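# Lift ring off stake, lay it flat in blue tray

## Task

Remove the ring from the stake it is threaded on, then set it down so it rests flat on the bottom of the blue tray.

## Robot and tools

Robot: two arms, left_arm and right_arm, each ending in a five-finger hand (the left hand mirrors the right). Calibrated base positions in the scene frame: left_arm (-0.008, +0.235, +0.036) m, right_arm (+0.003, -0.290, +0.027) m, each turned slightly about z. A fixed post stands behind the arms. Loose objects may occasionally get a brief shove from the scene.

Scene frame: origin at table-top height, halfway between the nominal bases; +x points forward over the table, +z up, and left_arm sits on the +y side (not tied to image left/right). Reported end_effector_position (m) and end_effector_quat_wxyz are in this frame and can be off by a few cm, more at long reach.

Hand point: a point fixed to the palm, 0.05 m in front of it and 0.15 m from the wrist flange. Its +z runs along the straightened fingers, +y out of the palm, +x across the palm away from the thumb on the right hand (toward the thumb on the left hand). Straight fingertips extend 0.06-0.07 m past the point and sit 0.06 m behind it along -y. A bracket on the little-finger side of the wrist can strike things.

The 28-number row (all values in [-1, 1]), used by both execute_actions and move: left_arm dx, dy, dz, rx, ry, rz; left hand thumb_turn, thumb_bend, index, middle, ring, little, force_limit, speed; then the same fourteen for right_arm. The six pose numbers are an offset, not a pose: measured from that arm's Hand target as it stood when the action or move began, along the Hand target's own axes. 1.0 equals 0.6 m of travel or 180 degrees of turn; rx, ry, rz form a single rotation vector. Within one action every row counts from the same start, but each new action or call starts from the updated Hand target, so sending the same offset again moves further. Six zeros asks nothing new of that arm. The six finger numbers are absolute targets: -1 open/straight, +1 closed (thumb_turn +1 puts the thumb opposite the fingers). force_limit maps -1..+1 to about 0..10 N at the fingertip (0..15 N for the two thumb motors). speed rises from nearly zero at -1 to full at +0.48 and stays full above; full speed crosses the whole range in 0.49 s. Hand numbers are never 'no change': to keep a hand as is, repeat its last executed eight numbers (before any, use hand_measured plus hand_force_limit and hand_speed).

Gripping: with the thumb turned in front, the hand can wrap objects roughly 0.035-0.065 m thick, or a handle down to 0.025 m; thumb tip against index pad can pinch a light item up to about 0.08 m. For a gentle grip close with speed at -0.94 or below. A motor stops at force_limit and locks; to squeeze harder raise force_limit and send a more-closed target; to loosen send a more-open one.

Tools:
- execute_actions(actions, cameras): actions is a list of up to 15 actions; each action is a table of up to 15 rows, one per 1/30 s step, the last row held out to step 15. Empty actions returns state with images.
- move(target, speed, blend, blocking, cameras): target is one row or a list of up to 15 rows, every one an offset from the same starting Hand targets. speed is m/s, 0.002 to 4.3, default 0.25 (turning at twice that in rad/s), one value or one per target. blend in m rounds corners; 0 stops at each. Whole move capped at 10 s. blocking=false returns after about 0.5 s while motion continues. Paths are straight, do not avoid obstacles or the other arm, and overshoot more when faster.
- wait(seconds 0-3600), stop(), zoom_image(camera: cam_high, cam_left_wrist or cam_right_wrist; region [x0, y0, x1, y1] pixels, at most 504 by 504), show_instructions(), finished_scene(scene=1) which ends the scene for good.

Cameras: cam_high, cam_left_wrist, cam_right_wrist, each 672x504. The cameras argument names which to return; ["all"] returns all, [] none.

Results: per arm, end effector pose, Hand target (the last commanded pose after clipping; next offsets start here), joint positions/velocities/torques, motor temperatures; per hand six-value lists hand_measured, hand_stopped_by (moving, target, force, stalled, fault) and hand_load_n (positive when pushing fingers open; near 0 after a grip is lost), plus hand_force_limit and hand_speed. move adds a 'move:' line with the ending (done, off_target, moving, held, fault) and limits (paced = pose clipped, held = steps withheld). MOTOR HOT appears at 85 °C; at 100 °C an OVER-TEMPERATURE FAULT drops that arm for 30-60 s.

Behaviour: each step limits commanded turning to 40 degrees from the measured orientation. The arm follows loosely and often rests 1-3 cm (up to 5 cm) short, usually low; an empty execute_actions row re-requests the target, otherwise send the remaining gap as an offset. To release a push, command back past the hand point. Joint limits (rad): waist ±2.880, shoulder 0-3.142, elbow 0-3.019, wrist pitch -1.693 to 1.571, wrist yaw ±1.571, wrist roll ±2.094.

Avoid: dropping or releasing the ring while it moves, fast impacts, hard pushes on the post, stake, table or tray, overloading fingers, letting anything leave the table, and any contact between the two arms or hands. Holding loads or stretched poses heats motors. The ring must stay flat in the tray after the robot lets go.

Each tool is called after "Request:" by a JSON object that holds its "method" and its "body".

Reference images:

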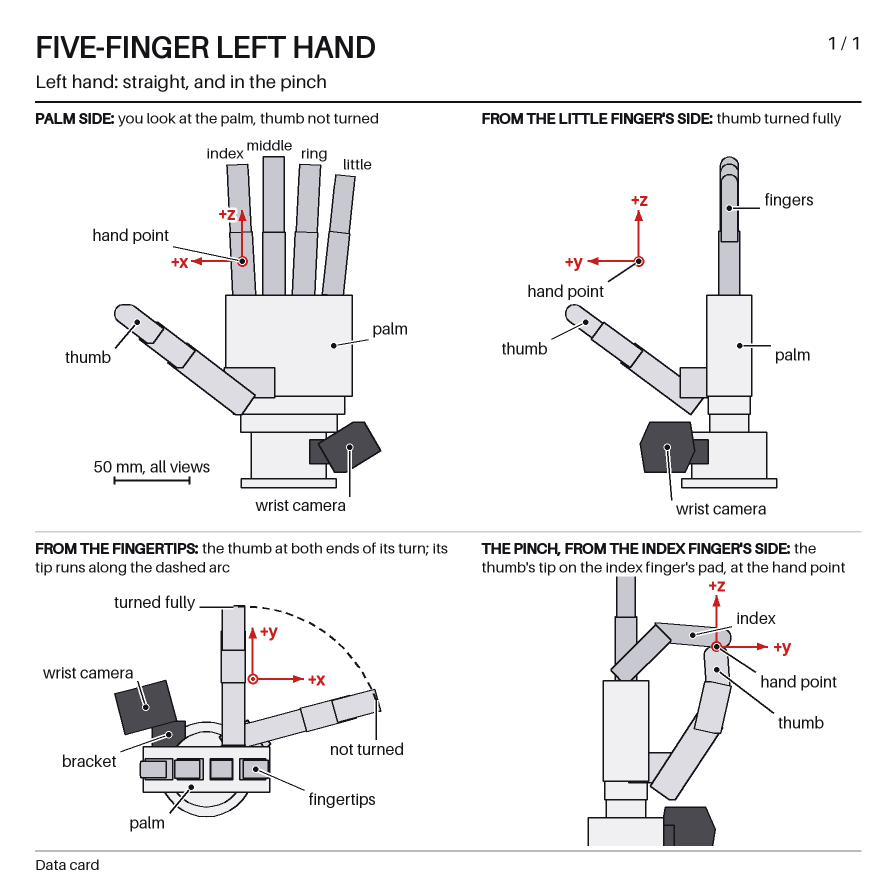

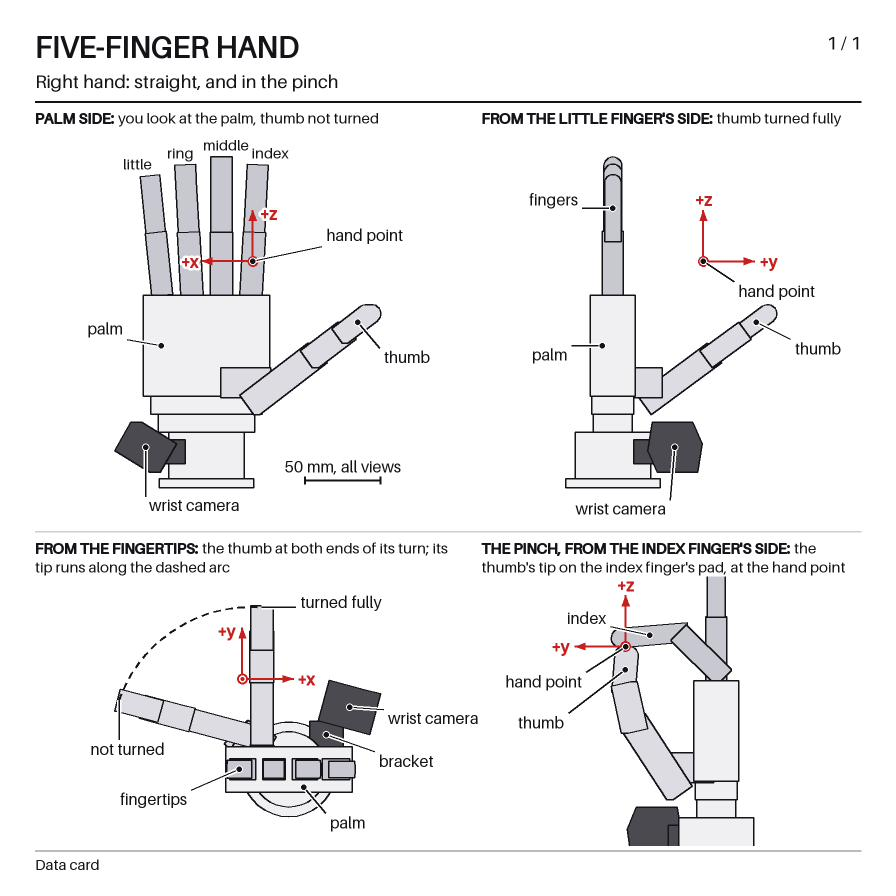

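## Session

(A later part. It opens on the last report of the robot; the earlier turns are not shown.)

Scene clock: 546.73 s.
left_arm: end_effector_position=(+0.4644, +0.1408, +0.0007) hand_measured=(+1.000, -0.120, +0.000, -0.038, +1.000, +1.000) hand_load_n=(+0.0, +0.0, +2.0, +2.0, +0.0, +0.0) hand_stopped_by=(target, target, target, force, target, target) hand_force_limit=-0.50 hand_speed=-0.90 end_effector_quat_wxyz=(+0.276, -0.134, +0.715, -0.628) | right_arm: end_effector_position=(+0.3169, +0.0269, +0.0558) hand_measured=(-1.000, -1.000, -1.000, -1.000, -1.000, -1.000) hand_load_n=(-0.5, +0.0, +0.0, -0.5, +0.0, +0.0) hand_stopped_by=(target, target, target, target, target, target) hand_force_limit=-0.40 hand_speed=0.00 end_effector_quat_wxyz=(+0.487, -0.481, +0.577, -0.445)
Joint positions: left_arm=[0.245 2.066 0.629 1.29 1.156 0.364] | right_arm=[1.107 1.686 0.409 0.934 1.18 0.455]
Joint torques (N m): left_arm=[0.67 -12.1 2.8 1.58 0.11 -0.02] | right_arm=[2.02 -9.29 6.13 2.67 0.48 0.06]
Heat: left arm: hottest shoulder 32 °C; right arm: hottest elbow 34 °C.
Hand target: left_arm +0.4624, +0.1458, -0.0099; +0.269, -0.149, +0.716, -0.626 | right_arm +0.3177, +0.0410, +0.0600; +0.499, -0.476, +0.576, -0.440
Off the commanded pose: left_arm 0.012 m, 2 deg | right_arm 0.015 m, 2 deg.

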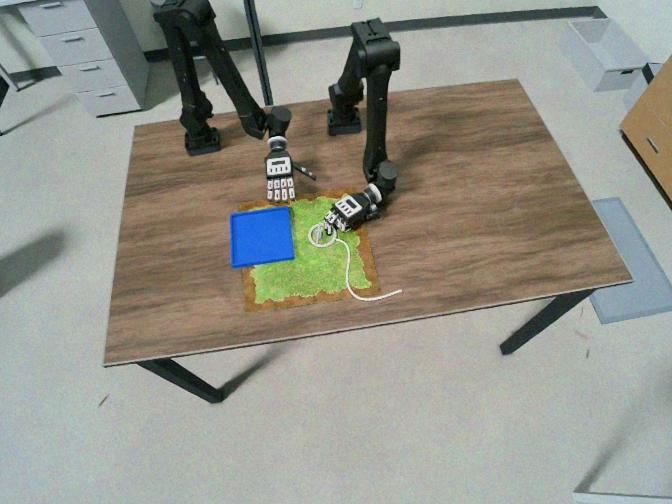

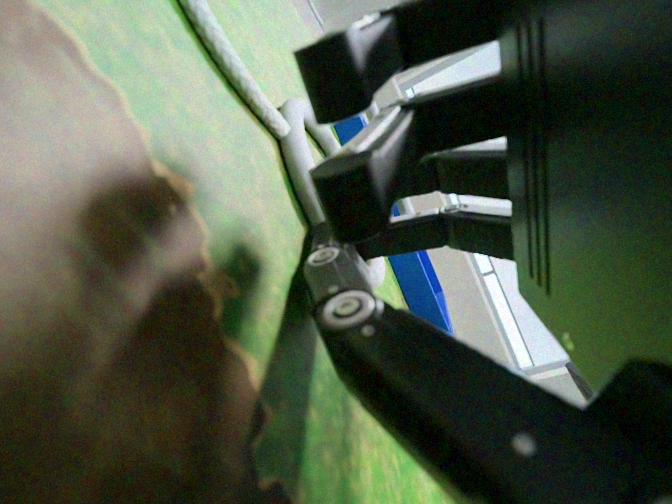

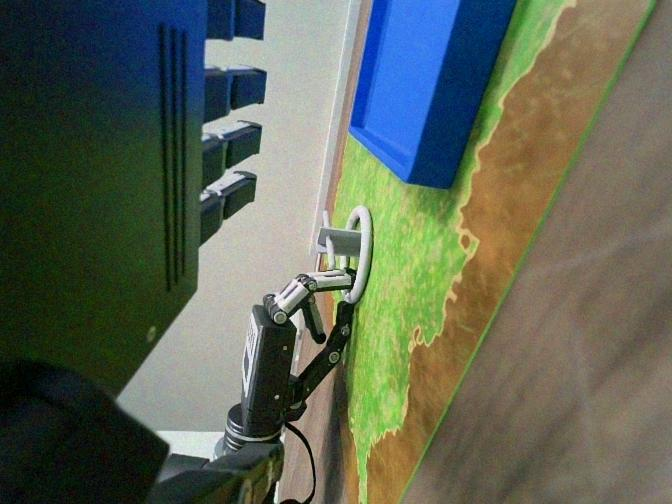

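Request:
{"method": "move", "body": {"target": [-0.003,0.0,0.02,0,0,0,1,-0.12,-0.02,-0.06,1,1,-0.5,-0.9,0,0,0,0,0,0,-1,-1,-1,-1,-1,-1,-0.4,0], "speed": 0.05, "cameras": ["cam_high","cam_right_wrist"]}}

Request:
{"method": "zoom_image", "body": {"camera": "cam_right_wrist", "region": [310, 250, 370, 310]}}

Request:
{"method": "zoom_image", "body": {"camera": "cam_high", "region": [305, 215, 355, 265]}}

Scene clock: 548.43 s.
left_arm: end_effector_position=(+0.4689, +0.1418, +0.0012) hand_measured=(+1.000, -0.120, -0.020, -0.060, +1.000, +1.000) hand_load_n=(+0.5, -0.5, +0.0, +0.0, +0.0, +0.0) hand_stopped_by=(target, target, target, target, target, target) hand_force_limit=-0.50 hand_speed=-0.90 end_effector_quat_wxyz=(+0.280, -0.141, +0.714, -0.626) | right_arm: end_effector_position=(+0.3169, +0.0269, +0.0558) hand_measured=(-1.000, -1.000, -1.000, -1.000, -1.000, -1.000) hand_load_n=(-0.5, +0.0, +0.0, +0.0, +0.0, +0.0) hand_stopped_by=(target, target, target, target, target, target) hand_force_limit=-0.40 hand_speed=0.00 end_effector_quat_wxyz=(+0.487, -0.481, +0.577, -0.445)
Joint positions: left_arm=[0.243 2.066 0.634 1.29 1.137 0.355] | right_arm=[1.107 1.686 0.409 0.934 1.18 0.455]
Joint torques (N m): left_arm=[-1.03 -11.69 3.93 1.48 -0.19 -0.02] | right_arm=[2.2 -8.94 6.24 2.7 0.49 -0.01]
Heat: left arm: hottest shoulder 32 °C; right arm: hottest elbow 34 °C.
Hand target: left_arm +0.4708, +0.1371, -0.0104; +0.269, -0.149, +0.716, -0.626 | right_arm +0.3177, +0.0410, +0.0600; +0.499, -0.476, +0.576, -0.440
Off the commanded pose: left_arm 0.013 m, 2 deg | right_arm 0.015 m, 2 deg.
move: off_target (left_arm)

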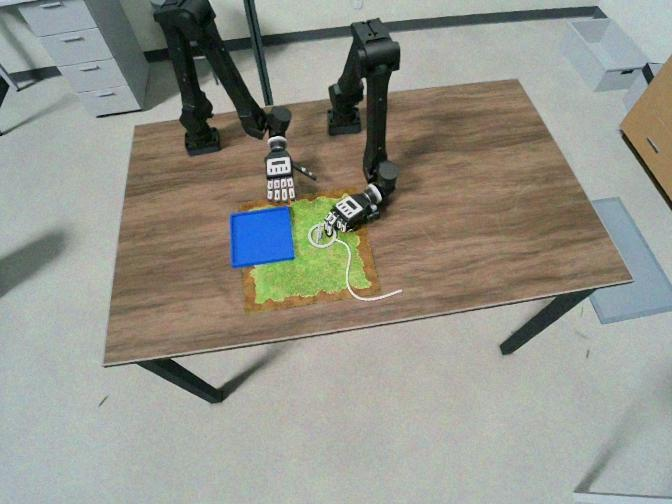

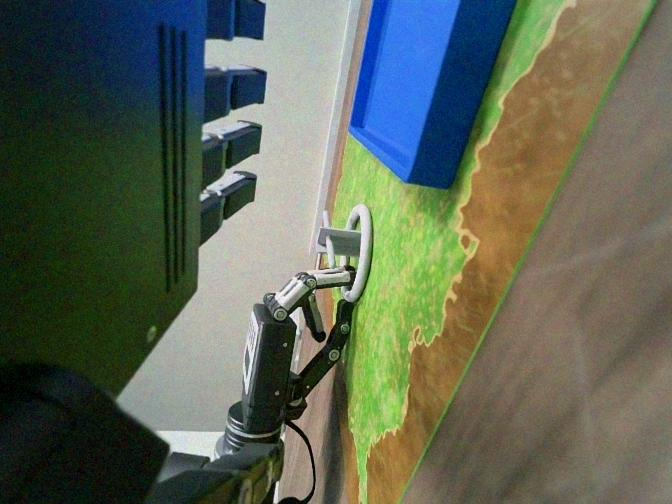

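Scaled by 8.400 from the camera's image (finer frame: 960x720).

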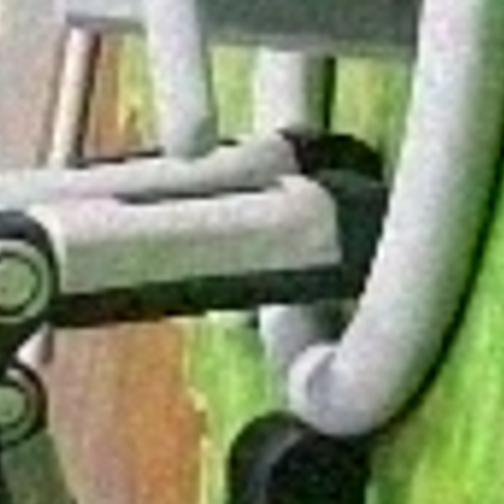

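Scaled by 10.080 from the camera's image (finer frame: 960x720).

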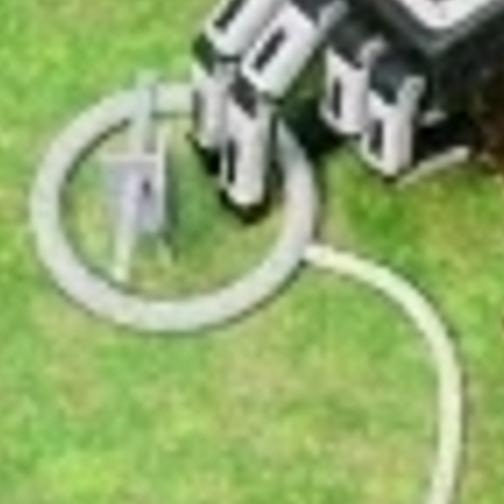

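Request:
{"method": "move", "body": {"target": [0.0092,-0.0028,0.0136,0,0,0,1,-0.12,-0.02,-0.06,1,1,-0.5,-0.9,0,0,0,0,0,0,-1,-1,-1,-1,-1,-1,-0.4,0], "speed": 0.05, "cameras": ["cam_high","cam_right_wrist"]}}

Request:
{"method": "zoom_image", "body": {"camera": "cam_right_wrist", "region": [310, 250, 370, 310]}}

Request:
{"method": "zoom_image", "body": {"camera": "cam_high", "region": [305, 215, 355, 265]}}

Scene clock: 549.53 s.
left_arm: end_effector_position=(+0.4720, +0.1355, +0.0020) hand_measured=(+1.000, -0.120, -0.020, -0.060, +1.000, +1.000) hand_load_n=(+0.0, +0.0, -0.5, -0.5, +0.0, +0.0) hand_stopped_by=(target, target, target, target, target, target) hand_force_limit=-0.50 hand_speed=-0.90 end_effector_quat_wxyz=(+0.282, -0.144, +0.713, -0.625) | right_arm: end_effector_position=(+0.3169, +0.0269, +0.0558) hand_measured=(-1.000, -1.000, -1.000, -1.000, -1.000, -1.000) hand_load_n=(+0.0, +0.0, +0.0, +0.0, +0.0, +0.0) hand_stopped_by=(target, target, target, target, target, target) hand_force_limit=-0.40 hand_speed=0.00 end_effector_quat_wxyz=(+0.487, -0.481, +0.577, -0.445)
Joint positions: left_arm=[0.224 2.066 0.636 1.296 1.112 0.346] | right_arm=[1.107 1.686 0.409 0.934 1.18 0.455]
Joint torques (N m): left_arm=[-1.55 -11.63 3.4 1.73 -0.19 -0.02] | right_arm=[3.02 -8.76 6.06 2.69 0.5 0]
Heat: left arm: hottest shoulder 32 °C; right arm: hottest elbow 34 °C.
Hand target: left_arm +0.4708, +0.1270, -0.0104; +0.269, -0.149, +0.716, -0.626 | right_arm +0.3177, +0.0410, +0.0600; +0.499, -0.476, +0.576, -0.440
Off the commanded pose: left_arm 0.015 m, 2 deg | right_arm 0.015 m, 2 deg.
move: off_target (left_arm)

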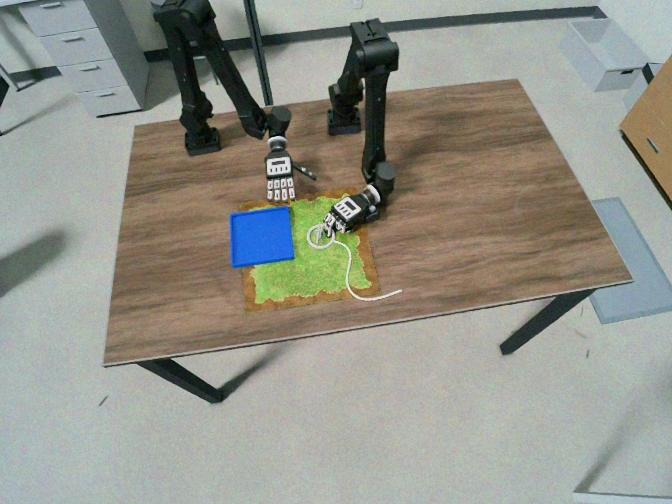

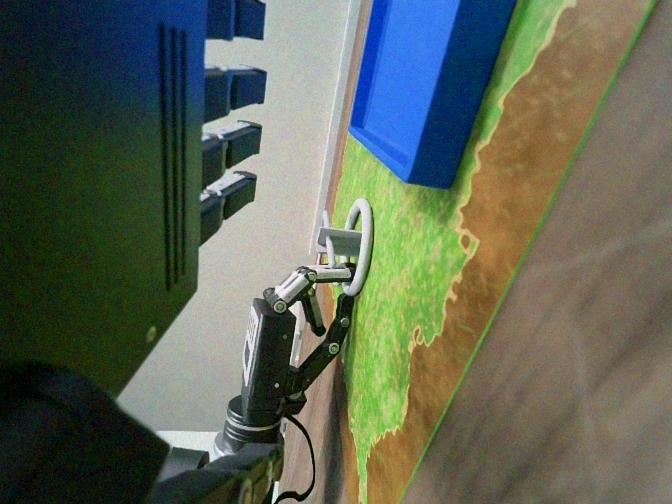

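Scaled by 8.400 from the camera's image (finer frame: 960x720).

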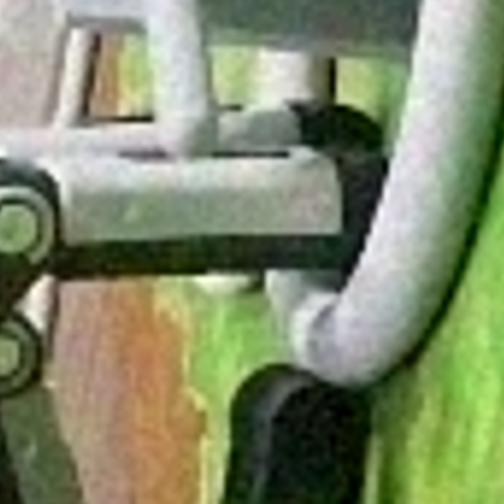

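Scaled by 10.080 from the camera's image (finer frame: 960x720).

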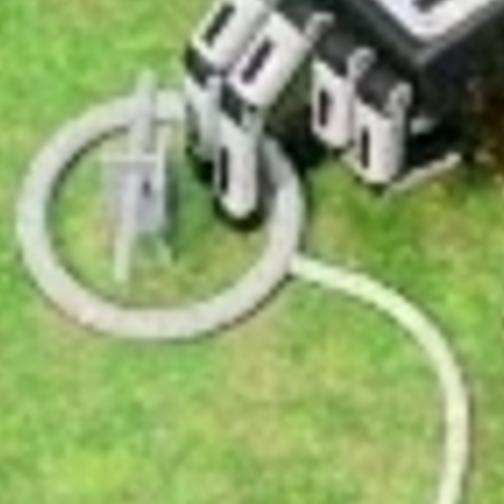

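Request:
{"method": "execute_actions", "body": {"actions": [[[0,0,0,0,0,0,1,-0.12,0.3,0.27,1,1,-0.35,-0.94,0,0,0,0,0,0,-1,-1,-1,-1,-1,-1,-0.4,0]],[[0,0,0,0,0,0,1,-0.12,0.3,0.27,1,1,-0.35,-0.94,0,0,0,0,0,0,-1,-1,-1,-1,-1,-1,-0.4,0]],[[0,0,0,0,0,0,1,-0.12,0.3,0.27,1,1,-0.35,-0.94,0,0,0,0,0,0,-1,-1,-1,-1,-1,-1,-0.4,0]]], "cameras": ["cam_high","cam_left_wrist","cam_right_wrist"]}}

Request:
{"method": "zoom_image", "body": {"camera": "cam_right_wrist", "region": [310, 250, 370, 310]}}

Request:
{"method": "zoom_image", "body": {"camera": "cam_high", "region": [305, 215, 355, 265]}}

Scene clock: 552.37 s.
left_arm: end_effector_position=(+0.4741, +0.1328, +0.0034) hand_measured=(+1.000, -0.120, +0.080, +0.040, +1.000, +1.000) hand_load_n=(+0.0, +0.0, +4.0, +3.5, +0.0, +0.0) hand_stopped_by=(target, target, force, force, target, target) hand_force_limit=-0.35 hand_speed=-0.94 end_effector_quat_wxyz=(+0.283, -0.139, +0.713, -0.626) | right_arm: end_effector_position=(+0.3169, +0.0269, +0.0558) hand_measured=(-1.000, -1.000, -1.000, -1.000, -1.000, -1.000) hand_load_n=(+0.0, +0.0, +0.0, +0.0, -0.5, +0.0) hand_stopped_by=(target, target, target, target, target, target) hand_force_limit=-0.40 hand_speed=0.00 end_effector_quat_wxyz=(+0.487, -0.481, +0.577, -0.445)
Joint positions: left_arm=[0.218 2.066 0.641 1.299 1.111 0.345] | right_arm=[1.107 1.686 0.409 0.934 1.18 0.455]
Joint torques (N m): left_arm=[-0.91 -11.69 3.06 1.62 -0.13 -0.01] | right_arm=[3.25 -8.88 6 2.58 0.5 0.05]
Heat: left arm: hottest shoulder 32 °C; right arm: hottest elbow 34 °C.
Hand target: left_arm +0.4708, +0.1271, -0.0104; +0.269, -0.149, +0.716, -0.626 | right_arm +0.3177, +0.0410, +0.0600; +0.499, -0.476, +0.576, -0.440
Off the commanded pose: left_arm 0.015 m, 2 deg | right_arm 0.015 m, 2 deg.

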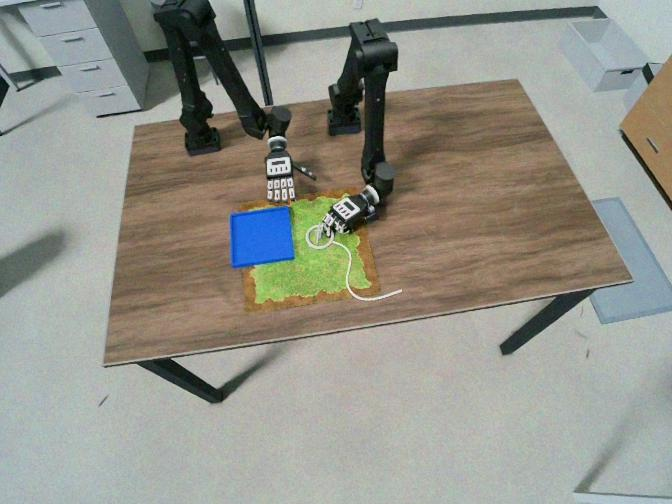

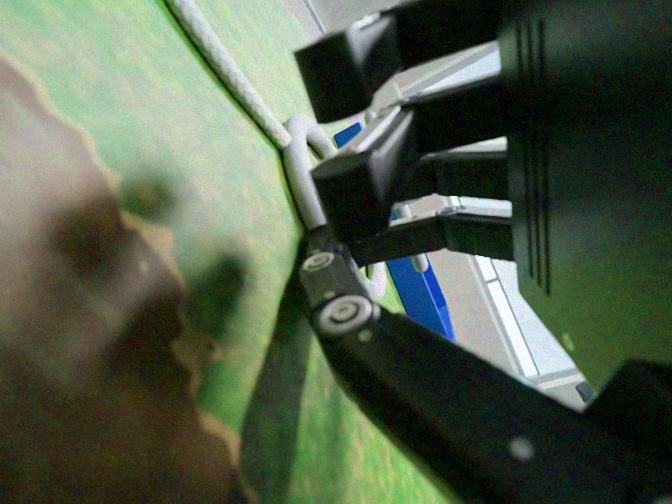

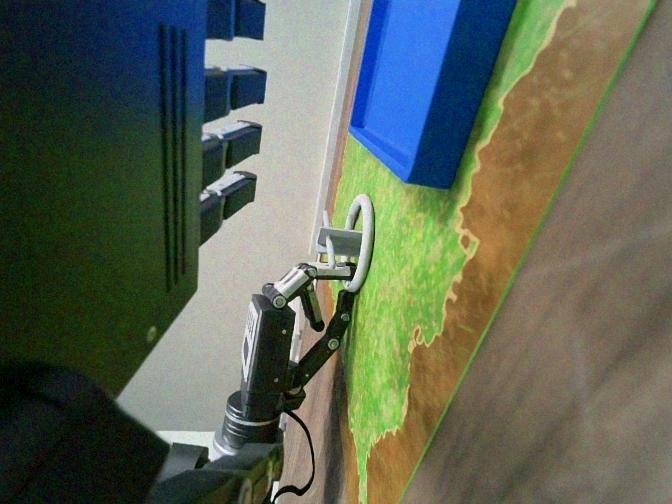

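Scaled by 8.400 from the camera's image (finer frame: 960x720).

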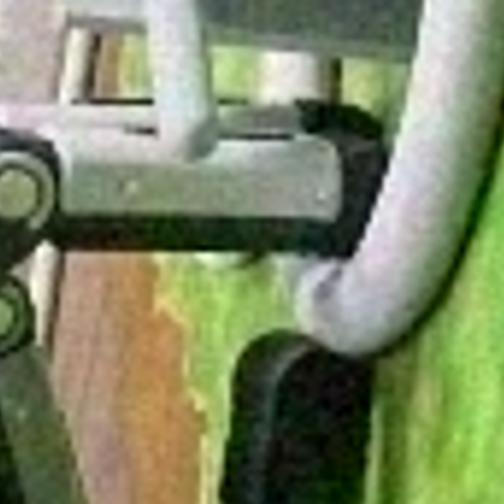

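Scaled by 10.080 from the camera's image (finer frame: 960x720).

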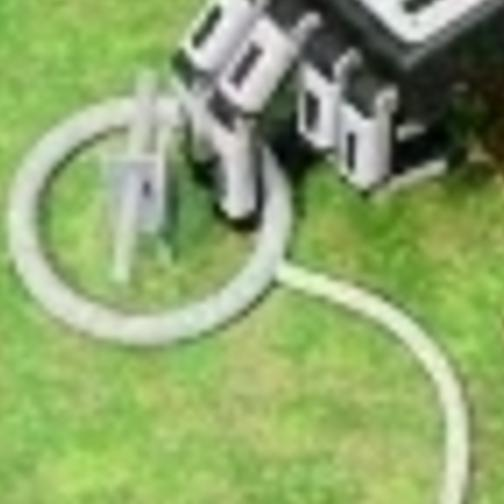

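Request:
{"method": "execute_actions", "body": {"actions": [[[0,0,0,0,0,0,1,-0.12,0.34,0.31,1,1,0.1,-0.94,0,0,0,0,0,0,-1,-1,-1,-1,-1,-1,-0.4,0]],[[0,0,0,0,0,0,1,-0.12,0.34,0.31,1,1,0.1,-0.94,0,0,0,0,0,0,-1,-1,-1,-1,-1,-1,-0.4,0]],[[0,0,0,0,0,0,1,-0.12,0.34,0.31,1,1,0.1,-0.94,0,0,0,0,0,0,-1,-1,-1,-1,-1,-1,-0.4,0]]], "cameras": ["cam_high","cam_left_wrist","cam_right_wrist"]}}

Request:
{"method": "zoom_image", "body": {"camera": "cam_right_wrist", "region": [310, 250, 370, 310]}}

Scene clock: 554.90 s.
left_arm: end_effector_position=(+0.4742, +0.1327, +0.0035) hand_measured=(+1.000, -0.120, +0.090, +0.054, +1.000, +1.000) hand_load_n=(+0.0, +1.5, +5.5, +5.5, +0.0, +0.0) hand_stopped_by=(target, target, force, force, target, target) hand_force_limit=0.10 hand_speed=-0.94 end_effector_quat_wxyz=(+0.284, -0.139, +0.713, -0.626) | right_arm: end_effector_position=(+0.3169, +0.0269, +0.0558) hand_measured=(-1.000, -1.000, -1.000, -1.000, -1.000, -1.000) hand_load_n=(+0.0, +0.0, +0.0, +0.0, +0.0, +0.0) hand_stopped_by=(target, target, target, target, target, target) hand_force_limit=-0.40 hand_speed=0.00 end_effector_quat_wxyz=(+0.487, -0.481, +0.577, -0.445)
Joint positions: left_arm=[0.217 2.066 0.641 1.3 1.11 0.345] | right_arm=[1.107 1.686 0.409 0.934 1.18 0.455]
Joint torques (N m): left_arm=[-1.08 -11.46 3.08 1.59 -0.12 -0.03] | right_arm=[2.84 -9.17 5.91 2.54 0.53 0.02]
Heat: left arm: hottest shoulder 32 °C; right arm: hottest elbow 34 °C.
Hand target: left_arm +0.4708, +0.1271, -0.0104; +0.269, -0.149, +0.716, -0.626 | right_arm +0.3177, +0.0410, +0.0600; +0.499, -0.476, +0.576, -0.440
Off the commanded pose: left_arm 0.015 m, 2 deg | right_arm 0.015 m, 2 deg.

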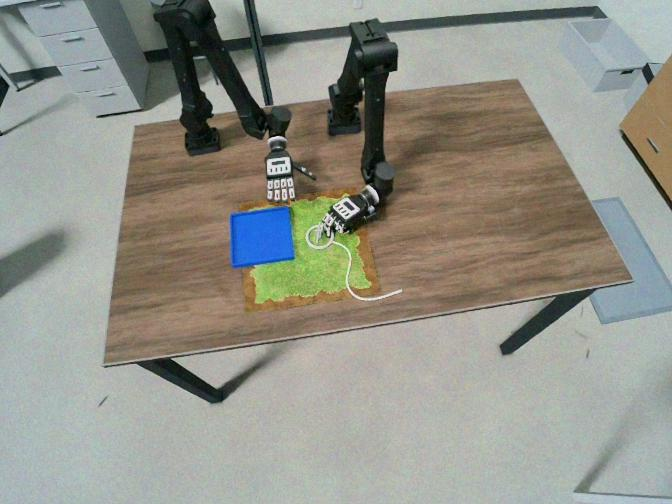

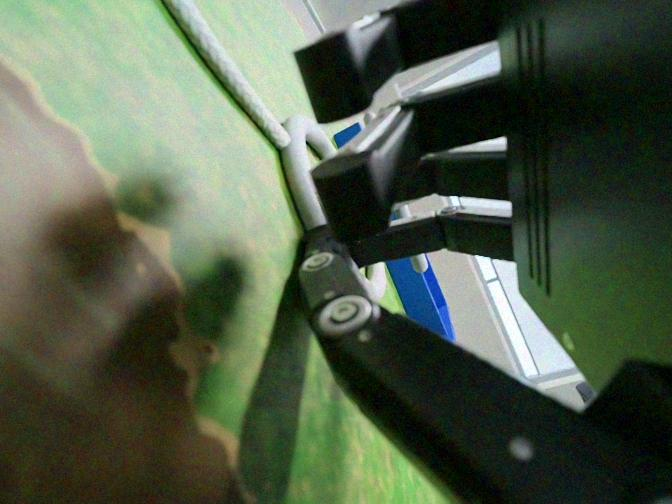

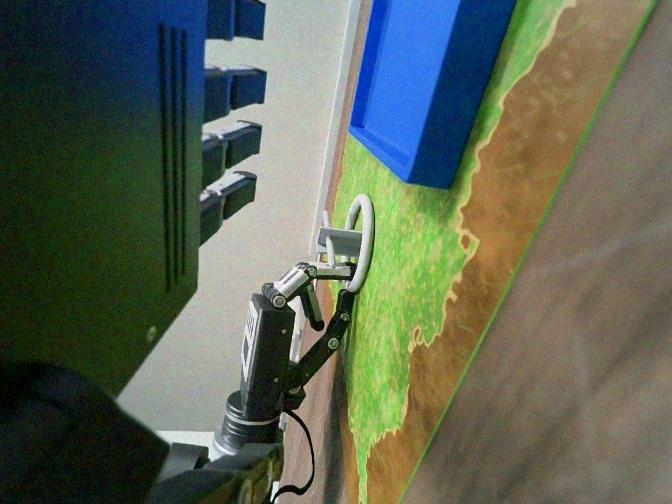

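Scaled by 8.400 from the camera's image (finer frame: 960x720).

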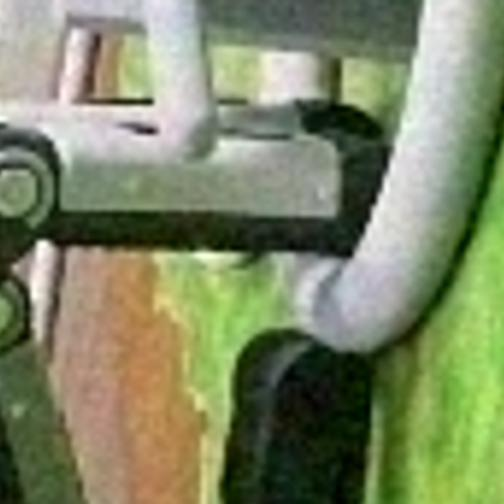

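Request:
{"method": "move", "body": {"target": [-0.02,-0.0297,-0.007,0,0,0,1,-0.12,0.34,0.31,1,1,0.1,-0.94,0,0,0,0,0,0,-1,-1,-1,-1,-1,-1,-0.4,0], "speed": 0.03, "cameras": ["cam_high","cam_left_wrist","cam_right_wrist"]}}

Request:
{"method": "zoom_image", "body": {"camera": "cam_right_wrist", "region": [310, 250, 370, 310]}}

Scene clock: 556.67 s.
left_arm: end_effector_position=(+0.4719, +0.1320, +0.0060) hand_measured=(+1.000, -0.122, +0.090, +0.054, +1.000, +1.000) hand_load_n=(+0.0, +4.5, +5.5, +2.0, +0.0, +0.5) hand_stopped_by=(target, target, force, force, target, target) hand_force_limit=0.10 hand_speed=-0.94 end_effector_quat_wxyz=(+0.267, -0.151, +0.717, -0.626) | right_arm: end_effector_position=(+0.3169, +0.0269, +0.0558) hand_measured=(-1.000, -1.000, -1.000, -1.000, -1.000, -1.000) hand_load_n=(+0.0, +0.0, -0.5, +0.0, +0.0, +0.0) hand_stopped_by=(target, target, target, target, target, target) hand_force_limit=-0.40 hand_speed=0.00 end_effector_quat_wxyz=(+0.487, -0.481, +0.577, -0.445)
Joint positions: left_arm=[0.217 2.038 0.641 1.231 1.114 0.345] | right_arm=[1.107 1.686 0.409 0.934 1.18 0.455]
Joint torques (N m): left_arm=[0.03 -14.56 3.62 1.35 0.39 0.02] | right_arm=[2.78 -9.05 5.93 2.55 0.48 0.03]
Heat: left arm: hottest shoulder 32 °C; right arm: hottest elbow 34 °C.
Hand target: left_arm +0.4760, +0.1341, +0.0097; +0.269, -0.149, +0.716, -0.626 | right_arm +0.3177, +0.0410, +0.0600; +0.499, -0.476, +0.576, -0.440
Off the commanded pose: left_arm 0.006 m, 0 deg | right_arm 0.015 m, 2 deg.
move: done

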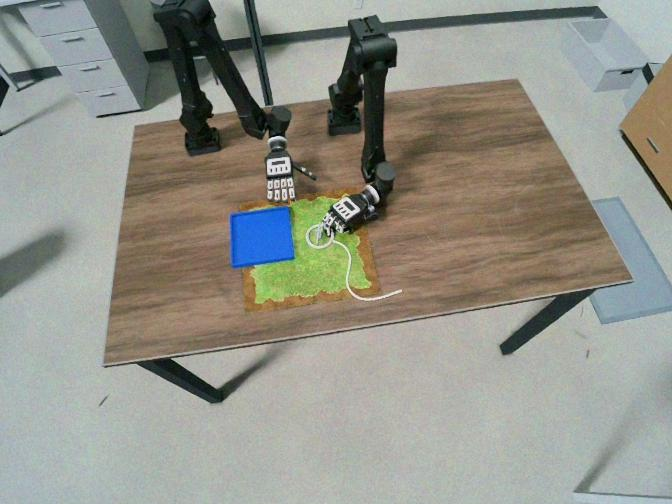

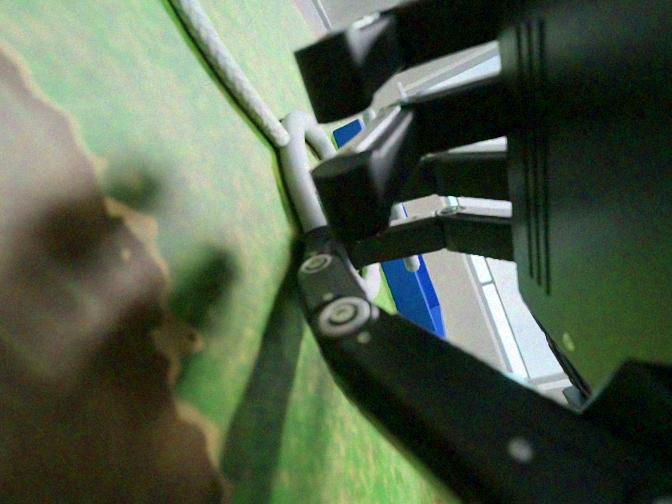

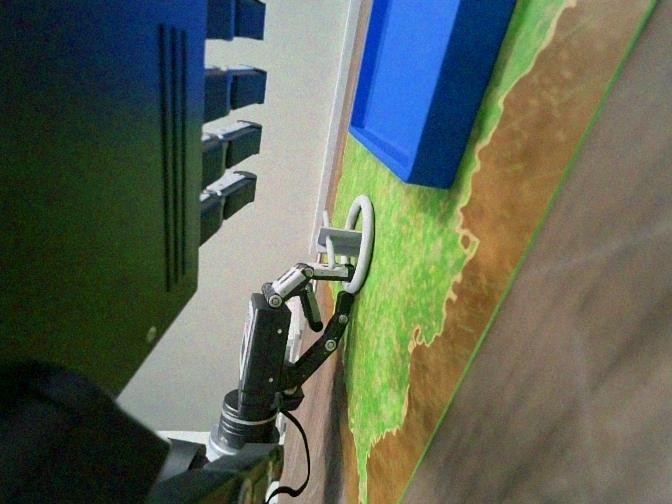

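Scaled by 8.400 from the camera's image (finer frame: 960x720).

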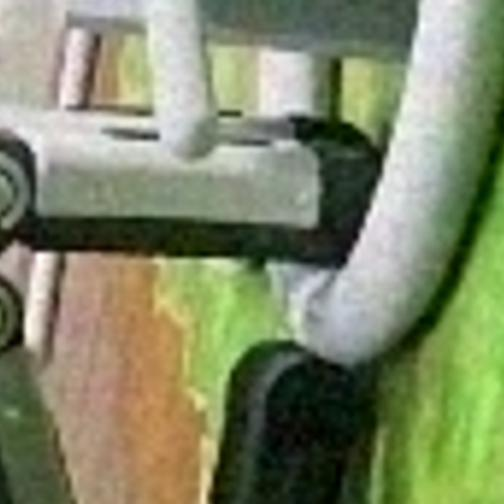

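Request:
{"method": "move", "body": {"target": [-0.007,-0.0157,-0.0007,0,0,0,1,-0.12,0.34,0.31,1,1,0.1,-0.94,0,0,0,0,0,0,-1,-1,-1,-1,-1,-1,-0.4,0], "speed": 0.03, "cameras": ["cam_right_wrist"]}}

Request:
{"method": "zoom_image", "body": {"camera": "cam_right_wrist", "region": [310, 250, 370, 310]}}

Scene clock: 558.10 s.
left_arm: end_effector_position=(+0.4740, +0.1320, +0.0181) hand_measured=(+1.000, -0.120, +0.090, +0.054, +1.000, +1.000) hand_load_n=(+0.0, +0.0, +0.0, +0.0, +0.0, +0.0) hand_stopped_by=(target, target, force, force, target, target) hand_force_limit=0.10 hand_speed=-0.94 end_effector_quat_wxyz=(+0.267, -0.149, +0.716, -0.627) | right_arm: end_effector_position=(+0.3169, +0.0269, +0.0558) hand_measured=(-1.000, -1.000, -1.000, -1.000, -1.000, -1.000) hand_load_n=(+0.0, +0.0, +0.0, +0.0, -0.5, +0.0) hand_stopped_by=(target, target, target, target, target, target) hand_force_limit=-0.40 hand_speed=0.00 end_effector_quat_wxyz=(+0.487, -0.481, +0.577, -0.445)
Joint positions: left_arm=[0.217 2 0.641 1.197 1.118 0.345] | right_arm=[1.107 1.686 0.409 0.934 1.18 0.455]
Joint torques (N m): left_arm=[0.15 -14.15 3.96 1.37 0.32 0.01] | right_arm=[2.43 -9.47 6.01 2.81 0.45 0.02]
Heat: left arm: hottest shoulder 32 °C; right arm: hottest elbow 34 °C.
Hand target: left_arm +0.4779, +0.1351, +0.0197; +0.269, -0.149, +0.716, -0.626 | right_arm +0.3177, +0.0410, +0.0600; +0.499, -0.476, +0.576, -0.440
Off the commanded pose: left_arm 0.005 m, 0 deg | right_arm 0.015 m, 2 deg.
move: done

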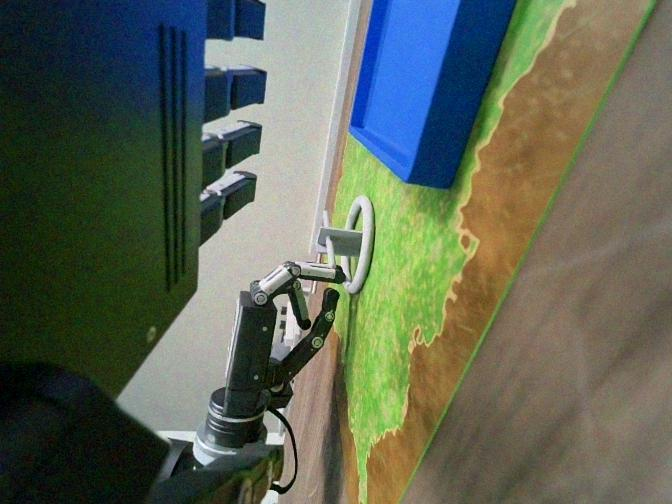

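Scaled by 8.400 from the camera's image (finer frame: 960x720).

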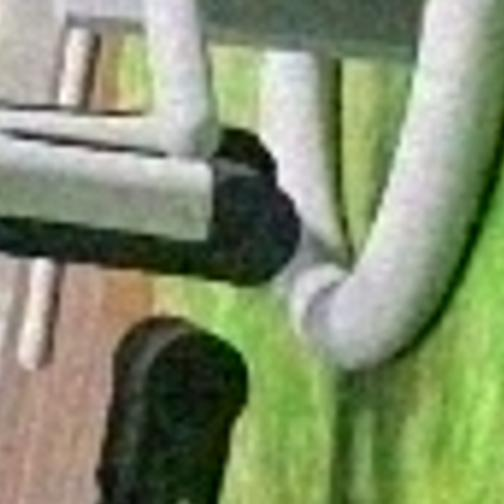

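Request:
{"method": "move", "body": {"target": [0,-0.0167,0,0,0,0,1,-0.25,0.0,-0.04,1,1,0.0,-0.5,0,0,0,0,0,0,-1,-1,-1,-1,-1,-1,-0.4,0], "speed": 0.05, "cameras": ["cam_high","cam_left_wrist","cam_right_wrist"]}}

Request:
{"method": "zoom_image", "body": {"camera": "cam_right_wrist", "region": [290, 240, 370, 320]}}

Request:
{"method": "zoom_image", "body": {"camera": "cam_high", "region": [305, 215, 355, 265]}}

Scene clock: 561.87 s.
left_arm: end_effector_position=(+0.4770, +0.1325, +0.0309) hand_measured=(+1.000, -0.250, +0.000, -0.040, +1.000, +1.000) hand_load_n=(+0.0, +0.0, +0.0, +0.0, +0.0, +0.0) hand_stopped_by=(target, target, target, target, target, target) hand_force_limit=0.00 hand_speed=-0.50 end_effector_quat_wxyz=(+0.272, -0.144, +0.715, -0.627) | right_arm: end_effector_position=(+0.3169, +0.0269, +0.0558) hand_measured=(-1.000, -1.000, -1.000, -1.000, -1.000, -1.000) hand_load_n=(+0.0, +0.0, +0.0, +0.0, +0.0, +0.0) hand_stopped_by=(target, target, target, target, target, target) hand_force_limit=-0.40 hand_speed=0.00 end_effector_quat_wxyz=(+0.487, -0.481, +0.577, -0.445)
Joint positions: left_arm=[0.217 1.963 0.641 1.172 1.118 0.345] | right_arm=[1.107 1.686 0.409 0.934 1.18 0.455]
Joint torques (N m): left_arm=[-0.09 -13.92 3.52 1.37 0.15 0.01] | right_arm=[3.02 -8.47 6.13 2.81 0.48 0.03]
Heat: left arm: hottest shoulder 32 °C; right arm: hottest elbow 34 °C.
Hand target: left_arm +0.4767, +0.1334, +0.0296; +0.269, -0.149, +0.716, -0.626 | right_arm +0.3177, +0.0410, +0.0600; +0.499, -0.476, +0.576, -0.440
Off the commanded pose: left_arm 0.002 m, 1 deg | right_arm 0.015 m, 2 deg.
move: done

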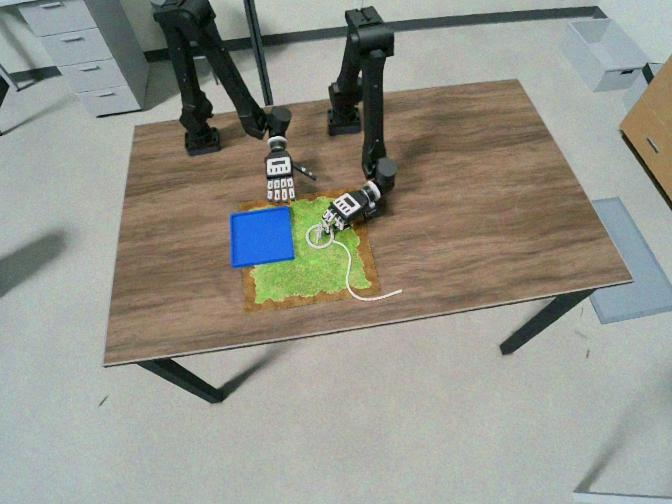

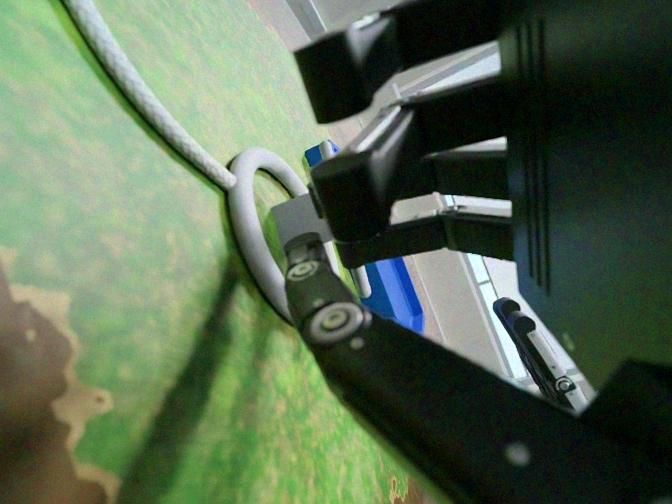

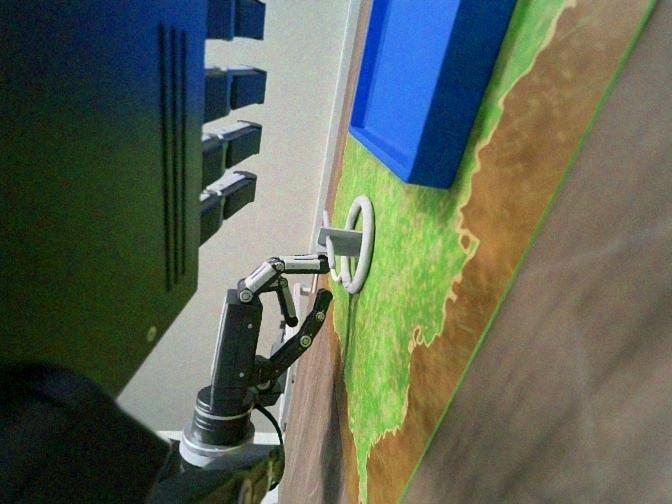

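Scaled by 6.300 from the camera's image (finer frame: 960x720).

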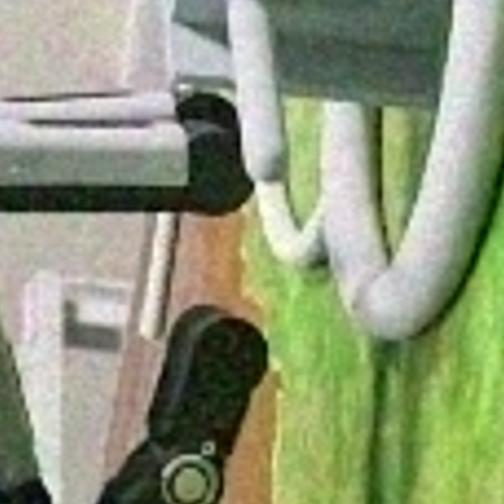

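Scaled by 10.080 from the camera's image (finer frame: 960x720).

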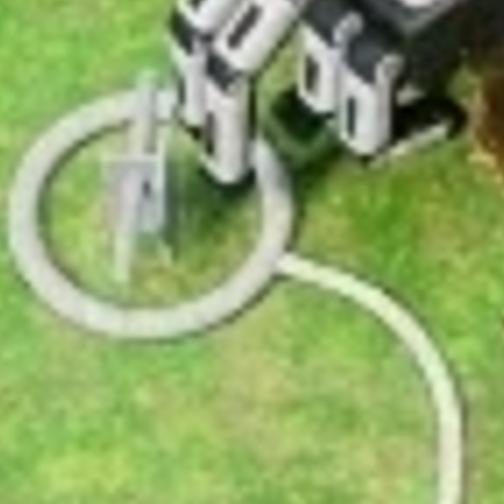

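Request:
{"method": "move", "body": {"target": [[0.0174,-0.002,-0.0219,0,0,0,1,-0.19,0.0,-0.04,1,1,0.0,-0.5,0,0,0,0,0,0,-1,-1,-1,-1,-1,-1,-0.4,0],[0.0273,0.0469,-0.0183,0,0,0,1,-0.19,0.0,-0.04,1,1,0.0,-0.5,0,0,0,0,0,0,-1,-1,-1,-1,-1,-1,-0.4,0]], "speed": 0.06, "cameras": ["cam_high","cam_left_wrist","cam_right_wrist"]}}

Request:
{"method": "zoom_image", "body": {"camera": "cam_right_wrist", "region": [300, 245, 370, 315]}}

Request:
{"method": "zoom_image", "body": {"camera": "cam_high", "region": [305, 215, 355, 265]}}

Scene clock: 566.43 s.
left_arm: end_effector_position=(+0.4595, +0.1336, +0.0114) hand_measured=(+1.000, -0.190, +0.000, -0.040, +1.000, +1.000) hand_load_n=(+0.0, +0.0, +0.0, +0.0, +0.0, +0.0) hand_stopped_by=(target, target, target, target, target, target) hand_force_limit=0.00 hand_speed=-0.50 end_effector_quat_wxyz=(+0.269, -0.142, +0.715, -0.629) | right_arm: end_effector_position=(+0.3169, +0.0269, +0.0558) hand_measured=(-1.000, -1.000, -1.000, -1.000, -1.000, -1.000) hand_load_n=(-0.5, +0.0, +0.0, +0.0, +0.0, +0.0) hand_stopped_by=(target, target, target, target, target, target) hand_force_limit=-0.40 hand_speed=0.00 end_effector_quat_wxyz=(+0.487, -0.481, +0.577, -0.445)
Joint positions: left_arm=[0.229 2.023 0.608 1.264 1.138 0.346] | right_arm=[1.107 1.686 0.409 0.934 1.18 0.455]
Joint torques (N m): left_arm=[0.38 -11.11 3.34 2.14 0.07 0.09] | right_arm=[2.9 -9.41 6.06 2.55 0.49 0]
Heat: left arm: hottest shoulder 32 °C; right arm: hottest elbow 34 °C.
Hand target: left_arm +0.4606, +0.1381, -0.0005; +0.269, -0.149, +0.716, -0.626 | right_arm +0.3177, +0.0410, +0.0600; +0.499, -0.476, +0.576, -0.440
Off the commanded pose: left_arm 0.013 m, 1 deg | right_arm 0.015 m, 2 deg.
move: off_target (left_arm)

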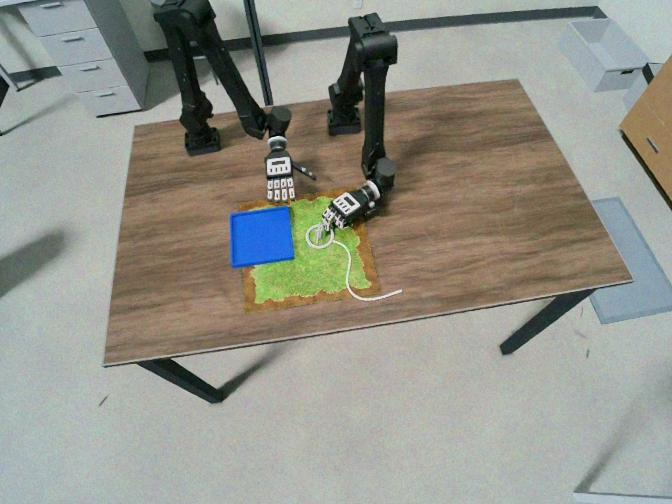

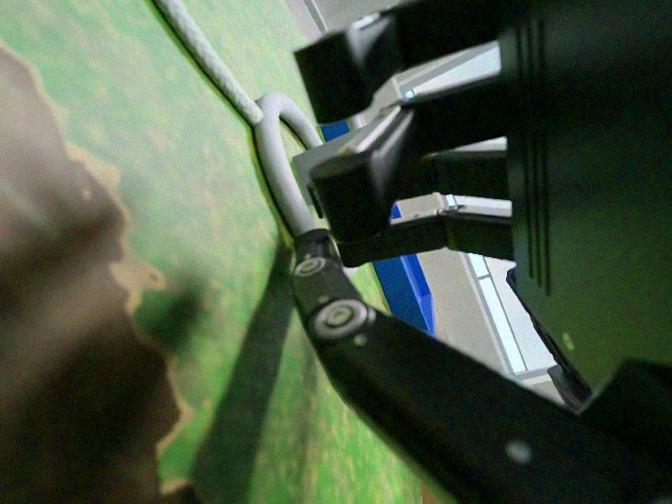

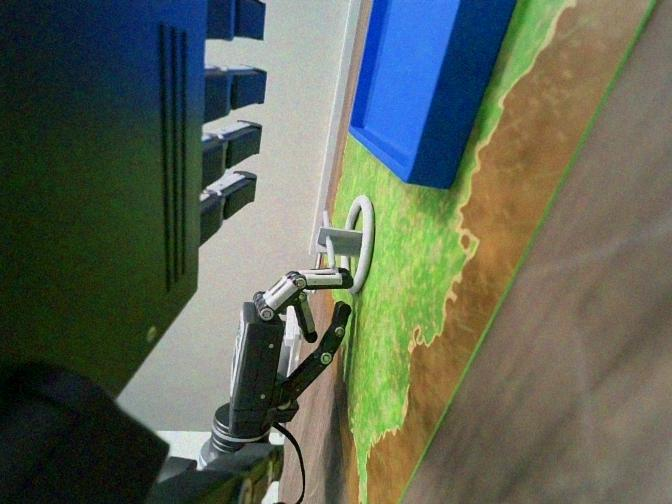

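Scaled by 7.200 from the camera's image (finer frame: 960x720).

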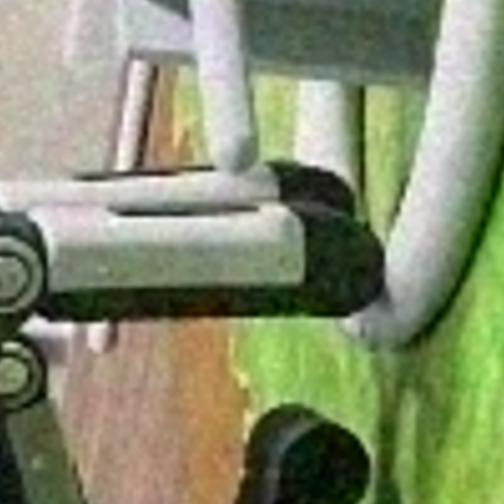

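Scaled by 10.080 from the camera's image (finer frame: 960x720).

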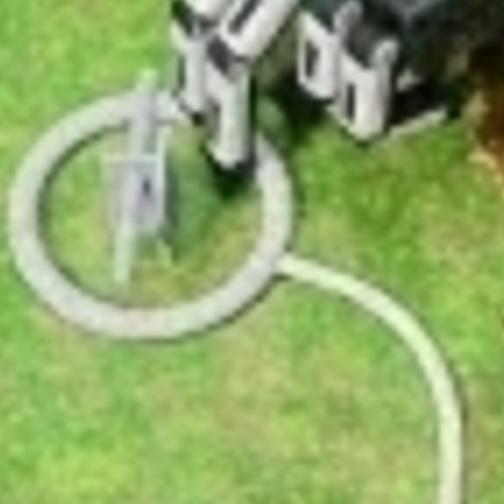

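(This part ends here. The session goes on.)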